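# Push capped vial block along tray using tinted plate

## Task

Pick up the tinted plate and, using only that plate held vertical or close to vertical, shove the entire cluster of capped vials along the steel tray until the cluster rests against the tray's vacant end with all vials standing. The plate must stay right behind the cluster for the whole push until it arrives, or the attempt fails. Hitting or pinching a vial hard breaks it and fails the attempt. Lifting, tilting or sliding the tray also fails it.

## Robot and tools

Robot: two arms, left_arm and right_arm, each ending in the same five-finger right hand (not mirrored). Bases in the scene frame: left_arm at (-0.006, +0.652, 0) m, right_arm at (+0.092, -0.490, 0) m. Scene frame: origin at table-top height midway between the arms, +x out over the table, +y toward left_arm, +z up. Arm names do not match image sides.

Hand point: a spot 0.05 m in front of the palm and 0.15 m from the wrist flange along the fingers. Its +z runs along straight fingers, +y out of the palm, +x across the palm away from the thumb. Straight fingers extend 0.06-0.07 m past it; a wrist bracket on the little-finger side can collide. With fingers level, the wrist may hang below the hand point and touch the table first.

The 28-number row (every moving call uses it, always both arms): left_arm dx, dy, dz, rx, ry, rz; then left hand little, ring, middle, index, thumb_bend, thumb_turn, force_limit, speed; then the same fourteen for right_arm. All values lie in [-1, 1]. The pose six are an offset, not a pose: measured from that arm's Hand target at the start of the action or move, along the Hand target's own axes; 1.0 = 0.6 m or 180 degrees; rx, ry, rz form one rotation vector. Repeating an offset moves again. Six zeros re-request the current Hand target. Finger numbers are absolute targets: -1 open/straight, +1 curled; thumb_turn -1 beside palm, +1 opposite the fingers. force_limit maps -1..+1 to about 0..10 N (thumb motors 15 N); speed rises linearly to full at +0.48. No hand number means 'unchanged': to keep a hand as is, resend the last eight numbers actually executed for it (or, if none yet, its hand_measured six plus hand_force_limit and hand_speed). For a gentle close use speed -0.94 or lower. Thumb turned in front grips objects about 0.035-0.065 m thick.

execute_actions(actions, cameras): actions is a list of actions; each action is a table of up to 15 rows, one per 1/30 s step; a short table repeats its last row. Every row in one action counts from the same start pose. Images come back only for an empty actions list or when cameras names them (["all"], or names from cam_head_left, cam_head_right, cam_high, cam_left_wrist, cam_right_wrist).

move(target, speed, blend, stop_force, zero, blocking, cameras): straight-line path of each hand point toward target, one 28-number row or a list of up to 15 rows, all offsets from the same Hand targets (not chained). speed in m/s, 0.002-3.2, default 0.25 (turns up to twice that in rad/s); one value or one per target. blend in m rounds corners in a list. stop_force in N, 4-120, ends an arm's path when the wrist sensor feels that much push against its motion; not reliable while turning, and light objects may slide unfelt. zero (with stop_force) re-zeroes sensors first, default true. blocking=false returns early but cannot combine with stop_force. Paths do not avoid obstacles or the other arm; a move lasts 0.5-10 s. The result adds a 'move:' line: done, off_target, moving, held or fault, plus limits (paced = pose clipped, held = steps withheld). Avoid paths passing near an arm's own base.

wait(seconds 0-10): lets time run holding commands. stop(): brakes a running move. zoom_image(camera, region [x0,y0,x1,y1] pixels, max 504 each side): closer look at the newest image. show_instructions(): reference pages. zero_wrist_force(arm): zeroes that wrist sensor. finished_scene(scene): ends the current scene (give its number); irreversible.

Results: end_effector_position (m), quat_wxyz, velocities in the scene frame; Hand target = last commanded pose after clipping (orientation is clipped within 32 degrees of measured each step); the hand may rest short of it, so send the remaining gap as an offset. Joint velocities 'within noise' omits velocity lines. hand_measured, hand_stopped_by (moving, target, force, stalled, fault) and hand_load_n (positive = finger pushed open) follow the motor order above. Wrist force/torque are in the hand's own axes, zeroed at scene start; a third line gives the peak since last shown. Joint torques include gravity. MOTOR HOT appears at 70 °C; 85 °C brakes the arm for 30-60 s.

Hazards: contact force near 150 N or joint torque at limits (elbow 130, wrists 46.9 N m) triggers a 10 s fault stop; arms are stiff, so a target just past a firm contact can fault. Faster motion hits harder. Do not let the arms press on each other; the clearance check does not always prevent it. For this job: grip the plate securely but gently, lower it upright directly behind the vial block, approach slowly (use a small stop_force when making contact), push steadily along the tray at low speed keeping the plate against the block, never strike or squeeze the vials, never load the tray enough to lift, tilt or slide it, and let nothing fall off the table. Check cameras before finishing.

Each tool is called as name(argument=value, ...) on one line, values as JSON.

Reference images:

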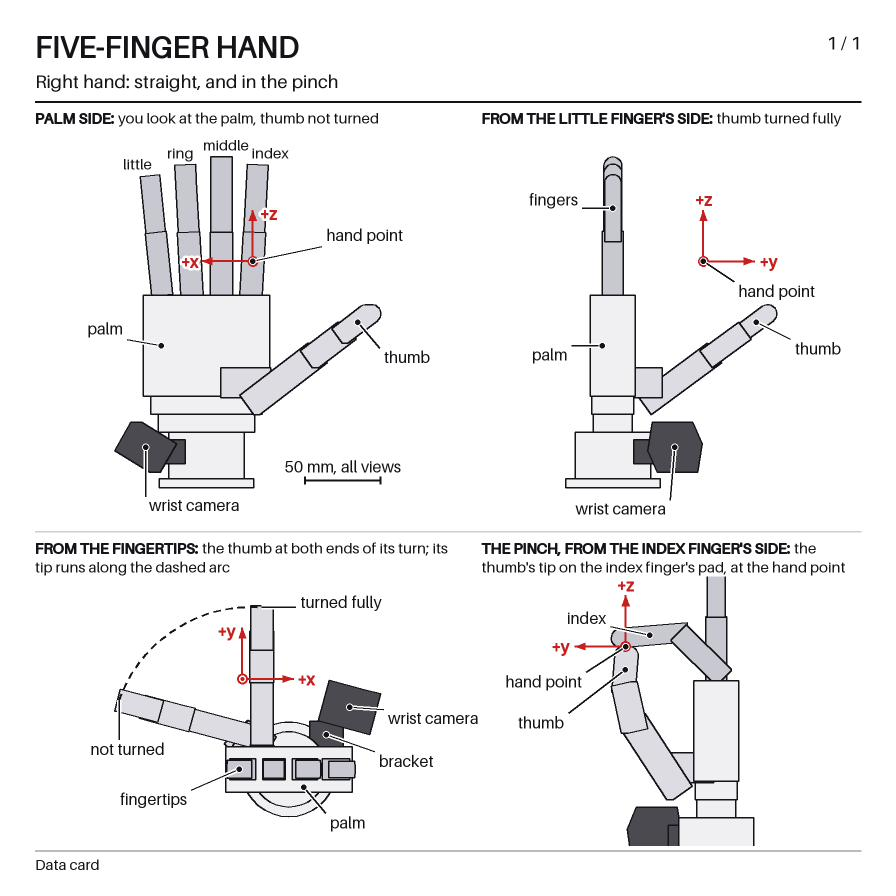

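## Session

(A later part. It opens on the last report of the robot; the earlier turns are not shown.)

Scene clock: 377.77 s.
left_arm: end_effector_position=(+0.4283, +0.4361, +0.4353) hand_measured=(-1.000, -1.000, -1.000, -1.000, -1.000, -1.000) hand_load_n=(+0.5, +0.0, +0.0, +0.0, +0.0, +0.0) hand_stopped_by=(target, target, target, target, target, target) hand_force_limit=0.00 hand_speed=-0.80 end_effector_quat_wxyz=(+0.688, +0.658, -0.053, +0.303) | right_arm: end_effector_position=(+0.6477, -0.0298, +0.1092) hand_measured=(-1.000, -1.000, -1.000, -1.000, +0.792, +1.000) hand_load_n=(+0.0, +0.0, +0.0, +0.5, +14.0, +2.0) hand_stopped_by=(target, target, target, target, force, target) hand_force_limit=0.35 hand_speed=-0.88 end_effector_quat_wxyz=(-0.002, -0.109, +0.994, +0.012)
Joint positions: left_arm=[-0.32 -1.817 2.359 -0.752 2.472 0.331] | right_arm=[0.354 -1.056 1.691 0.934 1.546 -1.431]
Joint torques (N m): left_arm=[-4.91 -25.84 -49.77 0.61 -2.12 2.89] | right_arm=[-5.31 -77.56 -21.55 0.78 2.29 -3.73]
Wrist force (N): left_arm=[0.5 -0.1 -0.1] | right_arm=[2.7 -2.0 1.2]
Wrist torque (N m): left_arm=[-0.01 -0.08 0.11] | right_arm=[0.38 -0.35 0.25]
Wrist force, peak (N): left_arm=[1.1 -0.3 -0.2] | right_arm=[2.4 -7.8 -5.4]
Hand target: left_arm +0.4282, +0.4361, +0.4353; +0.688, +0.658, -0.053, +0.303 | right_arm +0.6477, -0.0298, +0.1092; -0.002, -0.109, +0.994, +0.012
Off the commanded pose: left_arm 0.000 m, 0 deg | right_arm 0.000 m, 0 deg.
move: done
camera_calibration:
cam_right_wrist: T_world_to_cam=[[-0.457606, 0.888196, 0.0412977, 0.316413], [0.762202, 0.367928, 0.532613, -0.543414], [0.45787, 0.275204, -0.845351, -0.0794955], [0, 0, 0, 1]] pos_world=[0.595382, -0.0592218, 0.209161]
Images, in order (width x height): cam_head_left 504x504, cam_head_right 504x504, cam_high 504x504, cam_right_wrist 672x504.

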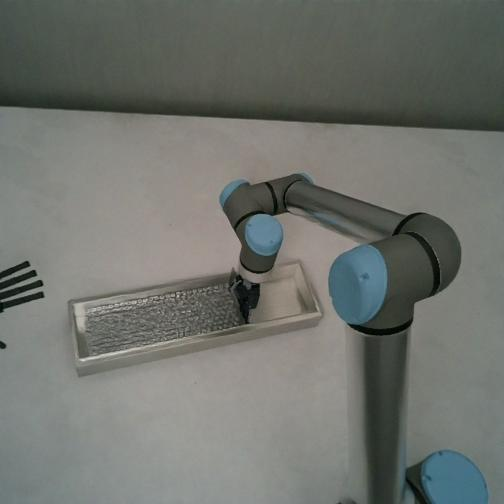

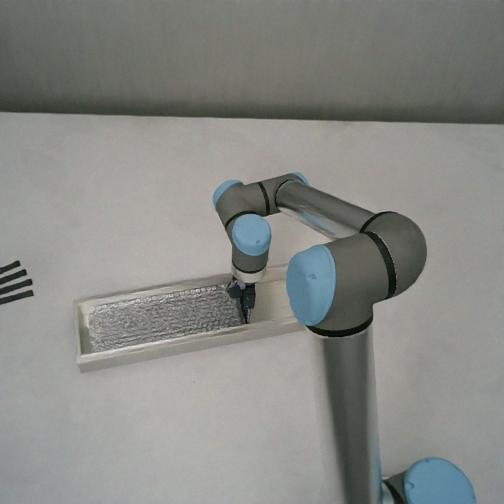

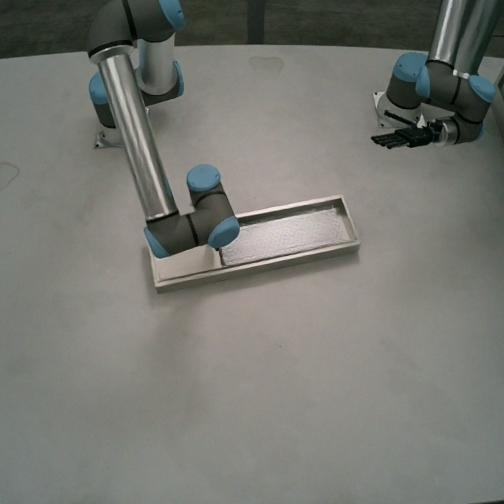

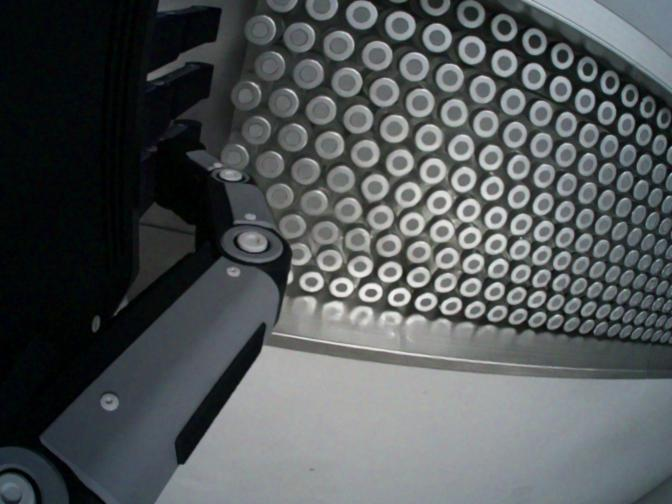

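move(target=[0,0,0,0,0,0,-1,-1,-1,-1,-1,-1,0,-0.8,0,0.0333,0.0009,0,0,0,-1,-1,-1,-1,0.97,1,0.35,-0.88], speed=0.025, stop_force=12)

move(target=[0,0,0,0,0,0,-1,-1,-1,-1,-1,-1,0,-0.8,0,0.0417,0.0011,0,0,0,-1,-1,-1,-1,0.97,1,0.35,-0.88], speed=0.008, stop_force=8, cameras=["cam_head_left","cam_high","cam_right_wrist"])

zoom_image(camera="cam_high", region=[290, 180, 370, 280])

zoom_image(camera="cam_head_left", region=[60, 280, 180, 380])

Scene clock: 392.13 s.
left_arm: end_effector_position=(+0.4283, +0.4361, +0.4353) hand_measured=(-1.000, -1.000, -1.000, -1.000, -1.000, -1.000) hand_load_n=(+0.0, +0.0, +0.0, +0.0, +0.0, +0.0) hand_stopped_by=(target, target, target, target, target, target) hand_force_limit=0.00 hand_speed=-0.80 end_effector_quat_wxyz=(+0.688, +0.658, -0.053, +0.303) | right_arm: end_effector_position=(+0.6433, -0.0103, +0.1091) hand_measured=(-1.000, -1.000, -1.000, -1.000, +0.792, +1.000) hand_load_n=(+0.0, +0.0, +0.5, +0.5, +14.5, +2.0) hand_stopped_by=(target, target, target, target, force, target) hand_force_limit=0.35 hand_speed=-0.88 end_effector_quat_wxyz=(-0.002, -0.109, +0.994, +0.012)
Joint positions: left_arm=[-0.32 -1.817 2.359 -0.752 2.472 0.331] | right_arm=[0.385 -1.045 1.672 0.94 1.546 -1.401]
Joint torques (N m): left_arm=[-6.02 -25.55 -49.67 0.79 -2.28 2.77] | right_arm=[-2.54 -75.33 -20.71 0.13 -4.05 -3.07]
Wrist force (N): left_arm=[0.9 -0.1 -0.3] | right_arm=[2.4 -5.0 -2.7]
Wrist torque (N m): left_arm=[0.01 -0.14 0.13] | right_arm=[0.87 -0.33 0.12]
Wrist force, peak (N): left_arm=[1.0 0.4 -0.3] | right_arm=[2.8 -11.9 -4.7]
Hand target: left_arm +0.4282, +0.4361, +0.4353; +0.688, +0.658, -0.053, +0.303 | right_arm +0.6433, -0.0103, +0.1091; -0.002, -0.109, +0.994, +0.012
Off the commanded pose: left_arm 0.000 m, 0 deg | right_arm 0.000 m, 0 deg.
move: done

Scene clock: 393.17 s.
left_arm: end_effector_position=(+0.4283, +0.4361, +0.4353) hand_measured=(-1.000, -1.000, -1.000, -1.000, -1.000, -1.000) hand_load_n=(+0.0, +0.0, +0.0, +0.0, +0.0, +0.0) hand_stopped_by=(target, target, target, target, target, target) hand_force_limit=0.00 hand_speed=-0.80 end_effector_quat_wxyz=(+0.688, +0.658, -0.053, +0.303) | right_arm: end_effector_position=(+0.6432, -0.0101, +0.1091) hand_measured=(-1.000, -1.000, -1.000, -1.000, +0.792, +1.000) hand_load_n=(+0.0, +0.0, +0.5, +0.5, +14.5, +2.0) hand_stopped_by=(target, target, target, target, force, target) hand_force_limit=0.35 hand_speed=-0.88 end_effector_quat_wxyz=(-0.002, -0.109, +0.994, +0.012)
Joint positions: left_arm=[-0.32 -1.817 2.359 -0.752 2.472 0.331] | right_arm=[0.385 -1.045 1.672 0.94 1.546 -1.4]
Joint torques (N m): left_arm=[-6.13 -23.62 -49.84 0.64 -2.07 2.69] | right_arm=[-0.98 -76.75 -21.08 6.74 -4.08 -3.44]
Wrist force (N): left_arm=[0.7 0.0 0.0] | right_arm=[2.0 -2.8 -0.3]
Wrist torque (N m): left_arm=[0.00 -0.10 0.13] | right_arm=[0.57 -0.44 0.22]
Wrist force, peak (N): left_arm=[0.9 0.0 -0.5] | right_arm=[2.9 -15.4 -7.9]
Hand target: left_arm +0.4282, +0.4361, +0.4353; +0.688, +0.658, -0.053, +0.303 | right_arm +0.6432, -0.0101, +0.1091; -0.002, -0.109, +0.994, +0.012 (not the last commanded pose)
Off the commanded pose: left_arm 0.000 m, 0 deg | right_arm 0.025 m, 0 deg.
move: contact (right_arm)
camera_calibration:
cam_right_wrist: T_world_to_cam=[[-0.457749, 0.888122, 0.0412989, 0.296899], [0.762124, 0.368039, 0.532648, -0.547248], [0.457857, 0.275294, -0.845328, -0.0830079], [0, 0, 0, 1]] pos_world=[0.590982, -0.0394219, 0.209061]
Images, in order (width x height): cam_head_left 504x504, cam_high 504x504, cam_right_wrist 672x504.

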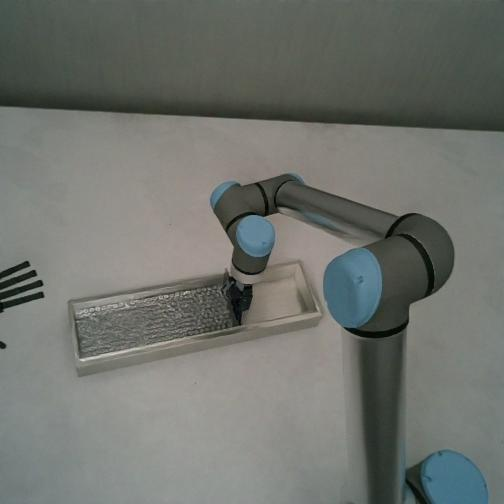

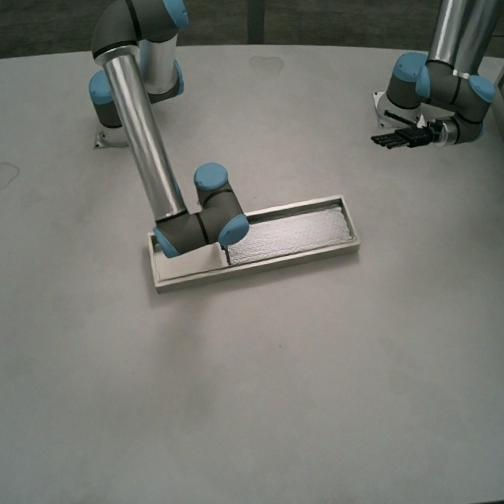

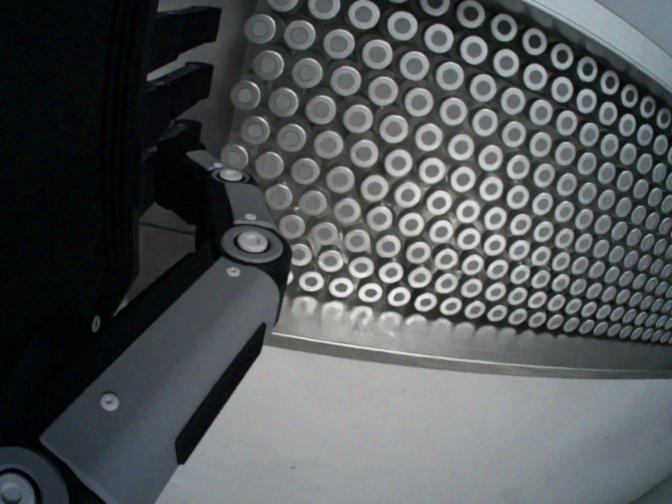

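Scaled by 5.040 from the camera's 504x504 image, which has a finer 720x720 frame.

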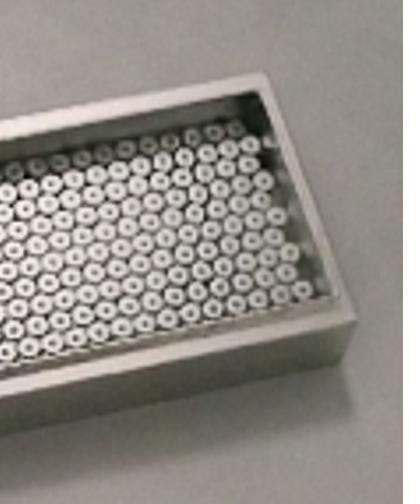

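Scaled by 4.200 from the camera's 504x504 image, which has a finer 720x720 frame.

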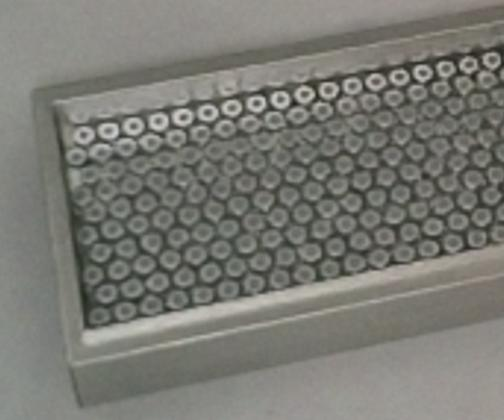

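move(target=[0,0,0,0,0,0,-1,-1,-1,-1,-1,-1,0,-0.8,0,0.01,0.0003,0,0,0,-1,-1,-1,-1,0.97,1,0.35,-0.88], speed=0.004, stop_force=12, cameras=["cam_head_left","cam_head_right","cam_high"])

zoom_image(camera="cam_high", region=[325, 200, 365, 250])

zoom_image(camera="cam_head_left", region=[60, 290, 110, 370])

zoom_image(camera="cam_head_right", region=[65, 290, 115, 370])

Scene clock: 416.77 s.
left_arm: end_effector_position=(+0.4283, +0.4361, +0.4353) hand_measured=(-1.000, -1.000, -1.000, -1.000, -1.000, -1.000) hand_load_n=(+0.0, +0.0, +0.0, +0.0, +0.0, +0.0) hand_stopped_by=(target, target, target, target, target, target) hand_force_limit=0.00 hand_speed=-0.80 end_effector_quat_wxyz=(+0.688, +0.658, -0.053, +0.303) | right_arm: end_effector_position=(+0.6430, -0.0094, +0.1091) hand_measured=(-1.000, -1.000, -1.000, -1.000, +0.792, +1.000) hand_load_n=(+0.0, +0.5, +2.0, +1.5, +15.5, +2.0) hand_stopped_by=(target, target, target, target, force, target) hand_force_limit=0.35 hand_speed=-0.88 end_effector_quat_wxyz=(-0.002, -0.109, +0.994, +0.012)
Joint positions: left_arm=[-0.32 -1.817 2.359 -0.752 2.472 0.331] | right_arm=[0.386 -1.044 1.671 0.941 1.546 -1.399]
Joint torques (N m): left_arm=[-7.36 -25.61 -49.25 0.67 -1.9 2.47] | right_arm=[3.03 -76.74 -22.37 0.17 -3.68 -3.44]
Wrist force (N): left_arm=[0.4 -0.3 -0.1] | right_arm=[2.3 -14.6 -3.1]
Wrist torque (N m): left_arm=[-0.03 -0.06 0.10] | right_arm=[1.65 -0.41 -0.09]
Wrist force, peak (N): left_arm=[0.8 0.1 -0.7] | right_arm=[2.7 -18.9 -4.4]
Hand target: left_arm +0.4282, +0.4361, +0.4353; +0.688, +0.658, -0.053, +0.303 | right_arm +0.6430, -0.0094, +0.1091; -0.002, -0.109, +0.994, +0.012 (not the last commanded pose)
Off the commanded pose: left_arm 0.000 m, 0 deg | right_arm 0.005 m, 0 deg.
move: contact (right_arm)
Images, in order (width x height): cam_head_left 504x504, cam_head_right 504x504, cam_high 504x504.

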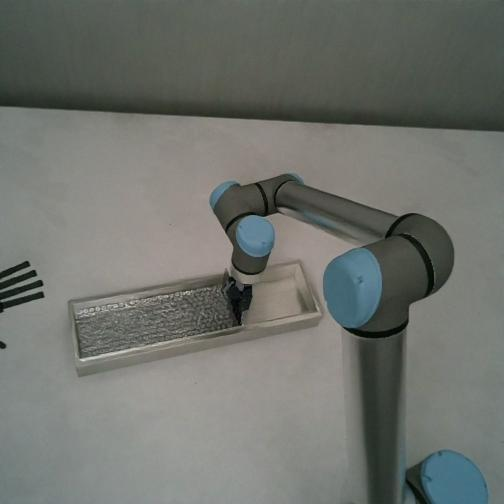

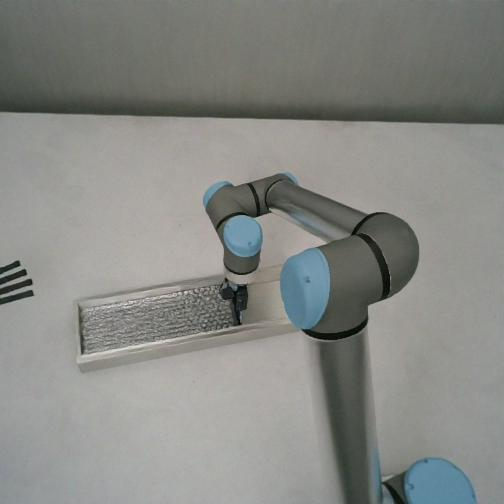

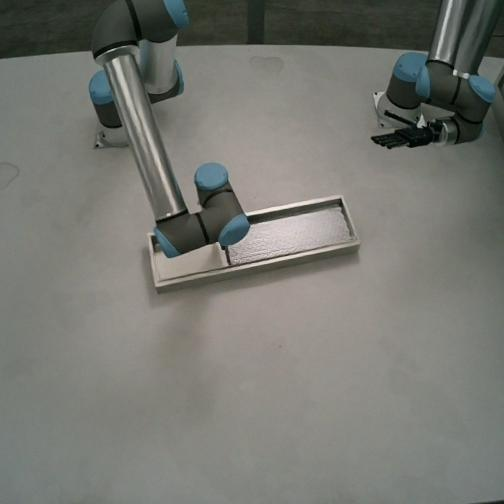

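Scaled by 10.080 from the camera's 504x504 image, which has a finer 720x720 frame.

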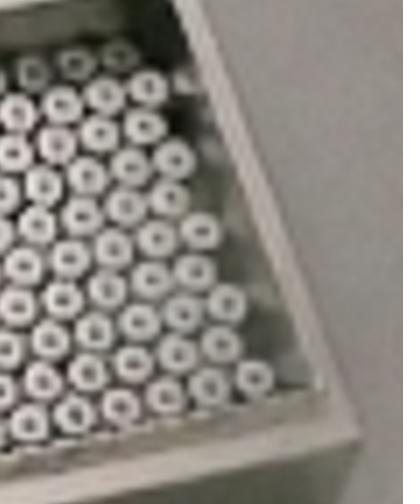

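Scaled by 6.300 from the camera's 504x504 image, which has a finer 720x720 frame.

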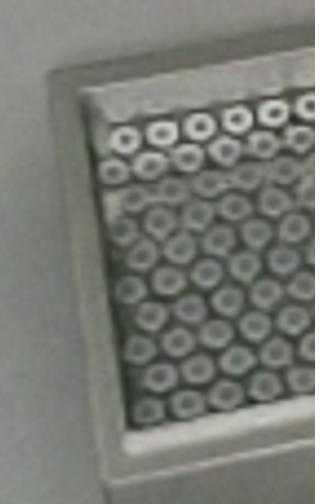

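Scaled by 6.300 from the camera's 504x504 image, which has a finer 720x720 frame.

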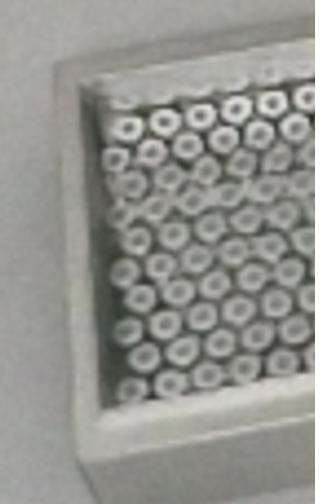

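move(target=[[0,0,0,0,0,0,-1,-1,-1,-1,-1,-1,0,-0.8,0,-0.0167,0,0,0,0,-1,-1,-1,-1,0.97,1,0.35,-0.88],[0,0,0,0,0,0,-1,-1,-1,-1,-1,-1,0,-0.8,0,-0.24,-0.01,0,0,0,-1,-1,-1,-1,0.97,1,0.35,-0.88]], speed=[0.02,0.1], cameras=["cam_high","cam_head_left","cam_head_right","cam_right_wrist"])

zoom_image(camera="cam_high", region=[130, 180, 370, 300])

zoom_image(camera="cam_head_left", region=[60, 240, 340, 380])

Scene clock: 429.27 s.
left_arm: end_effector_position=(+0.4283, +0.4361, +0.4353) hand_measured=(-1.000, -1.000, -1.000, -1.000, -1.000, -1.000) hand_load_n=(+0.0, +0.0, +0.0, +0.0, +0.0, +0.0) hand_stopped_by=(target, target, target, target, target, target) hand_force_limit=0.00 hand_speed=-0.80 end_effector_quat_wxyz=(+0.688, +0.658, -0.053, +0.303) | right_arm: end_effector_position=(+0.6741, -0.1500, +0.1115) hand_measured=(-1.000, -1.000, -1.000, -1.000, +0.792, +1.000) hand_load_n=(+0.0, +0.0, +0.0, +0.0, +8.5, +1.0) hand_stopped_by=(target, target, target, target, force, target) hand_force_limit=0.35 hand_speed=-0.88 end_effector_quat_wxyz=(-0.002, -0.109, +0.994, +0.012)
Joint positions: left_arm=[-0.32 -1.817 2.359 -0.752 2.472 0.331] | right_arm=[0.156 -1.11 1.775 0.908 1.546 -1.629]
Joint torques (N m): left_arm=[-9.69 -23.15 -49.56 0.5 -1.91 2.49] | right_arm=[-7.35 -57.22 -39.98 5.45 0.83 1.19]
Wrist force (N): left_arm=[0.3 -0.2 -0.5] | right_arm=[3.4 4.0 2.1]
Wrist torque (N m): left_arm=[-0.01 -0.04 0.09] | right_arm=[0.44 -0.46 0.17]
Wrist force, peak (N): left_arm=[1.1 -0.2 -0.3] | right_arm=[2.8 -14.7 -3.2]
Hand target: left_arm +0.4282, +0.4361, +0.4353; +0.688, +0.658, -0.053, +0.303 | right_arm +0.6742, -0.1501, +0.1115; -0.002, -0.109, +0.994, +0.012
Off the commanded pose: left_arm 0.000 m, 0 deg | right_arm 0.000 m, 0 deg.
move: done
camera_calibration:
cam_right_wrist: T_world_to_cam=[[-0.457747, 0.888123, 0.0412964, 0.435192], [0.762149, 0.368054, 0.532602, -0.520591], [0.457817, 0.275271, -0.845358, -0.0565862], [0, 0, 0, 1]] pos_world=[0.621882, -0.179322, 0.211461]
Images, in order (width x height): cam_head_left 504x504, cam_head_right 504x504, cam_high 504x504, cam_right_wrist 672x504.

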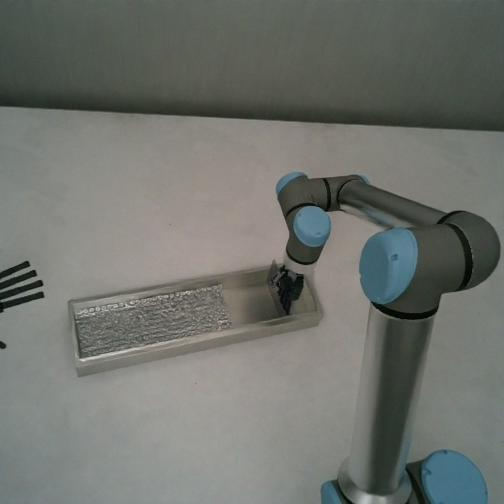

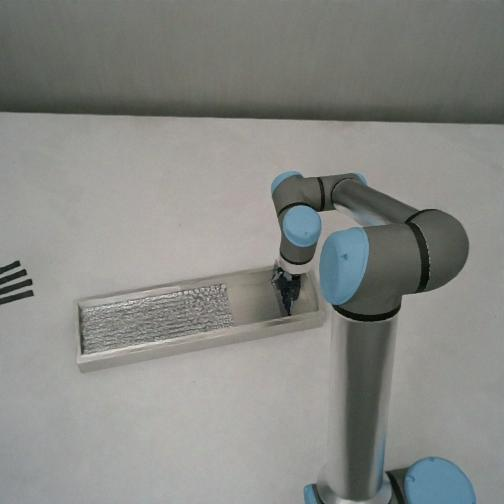

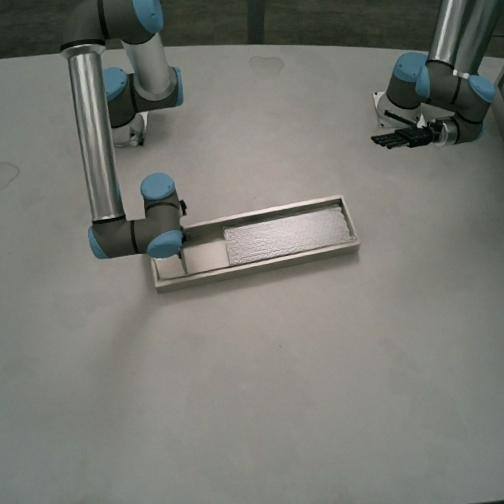

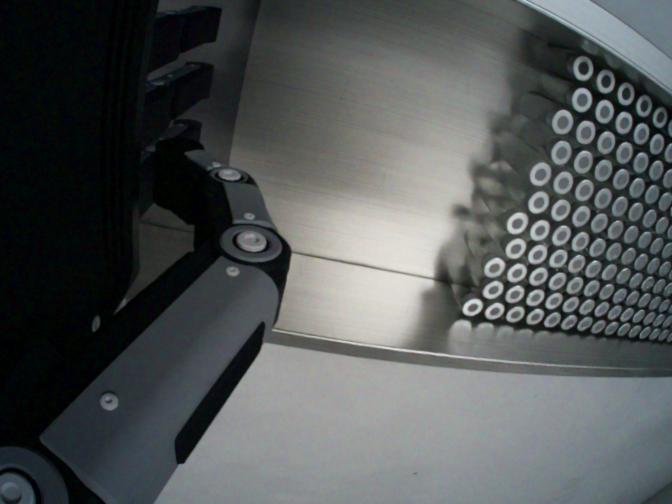

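Scaled by 2.100 from the camera's 504x504 image, which has a finer 720x720 frame.

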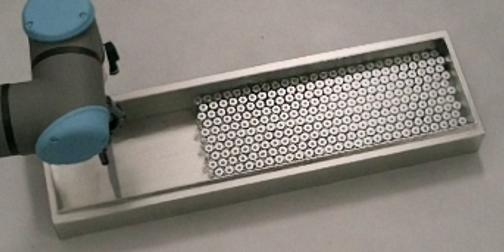

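Scaled by 1.800 from the camera's 504x504 image, which has a finer 720x720 frame.

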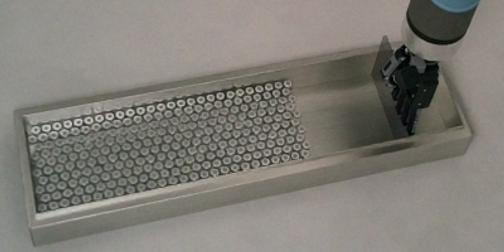

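finished_scene(scene=2)

The scene is finished: the task was done.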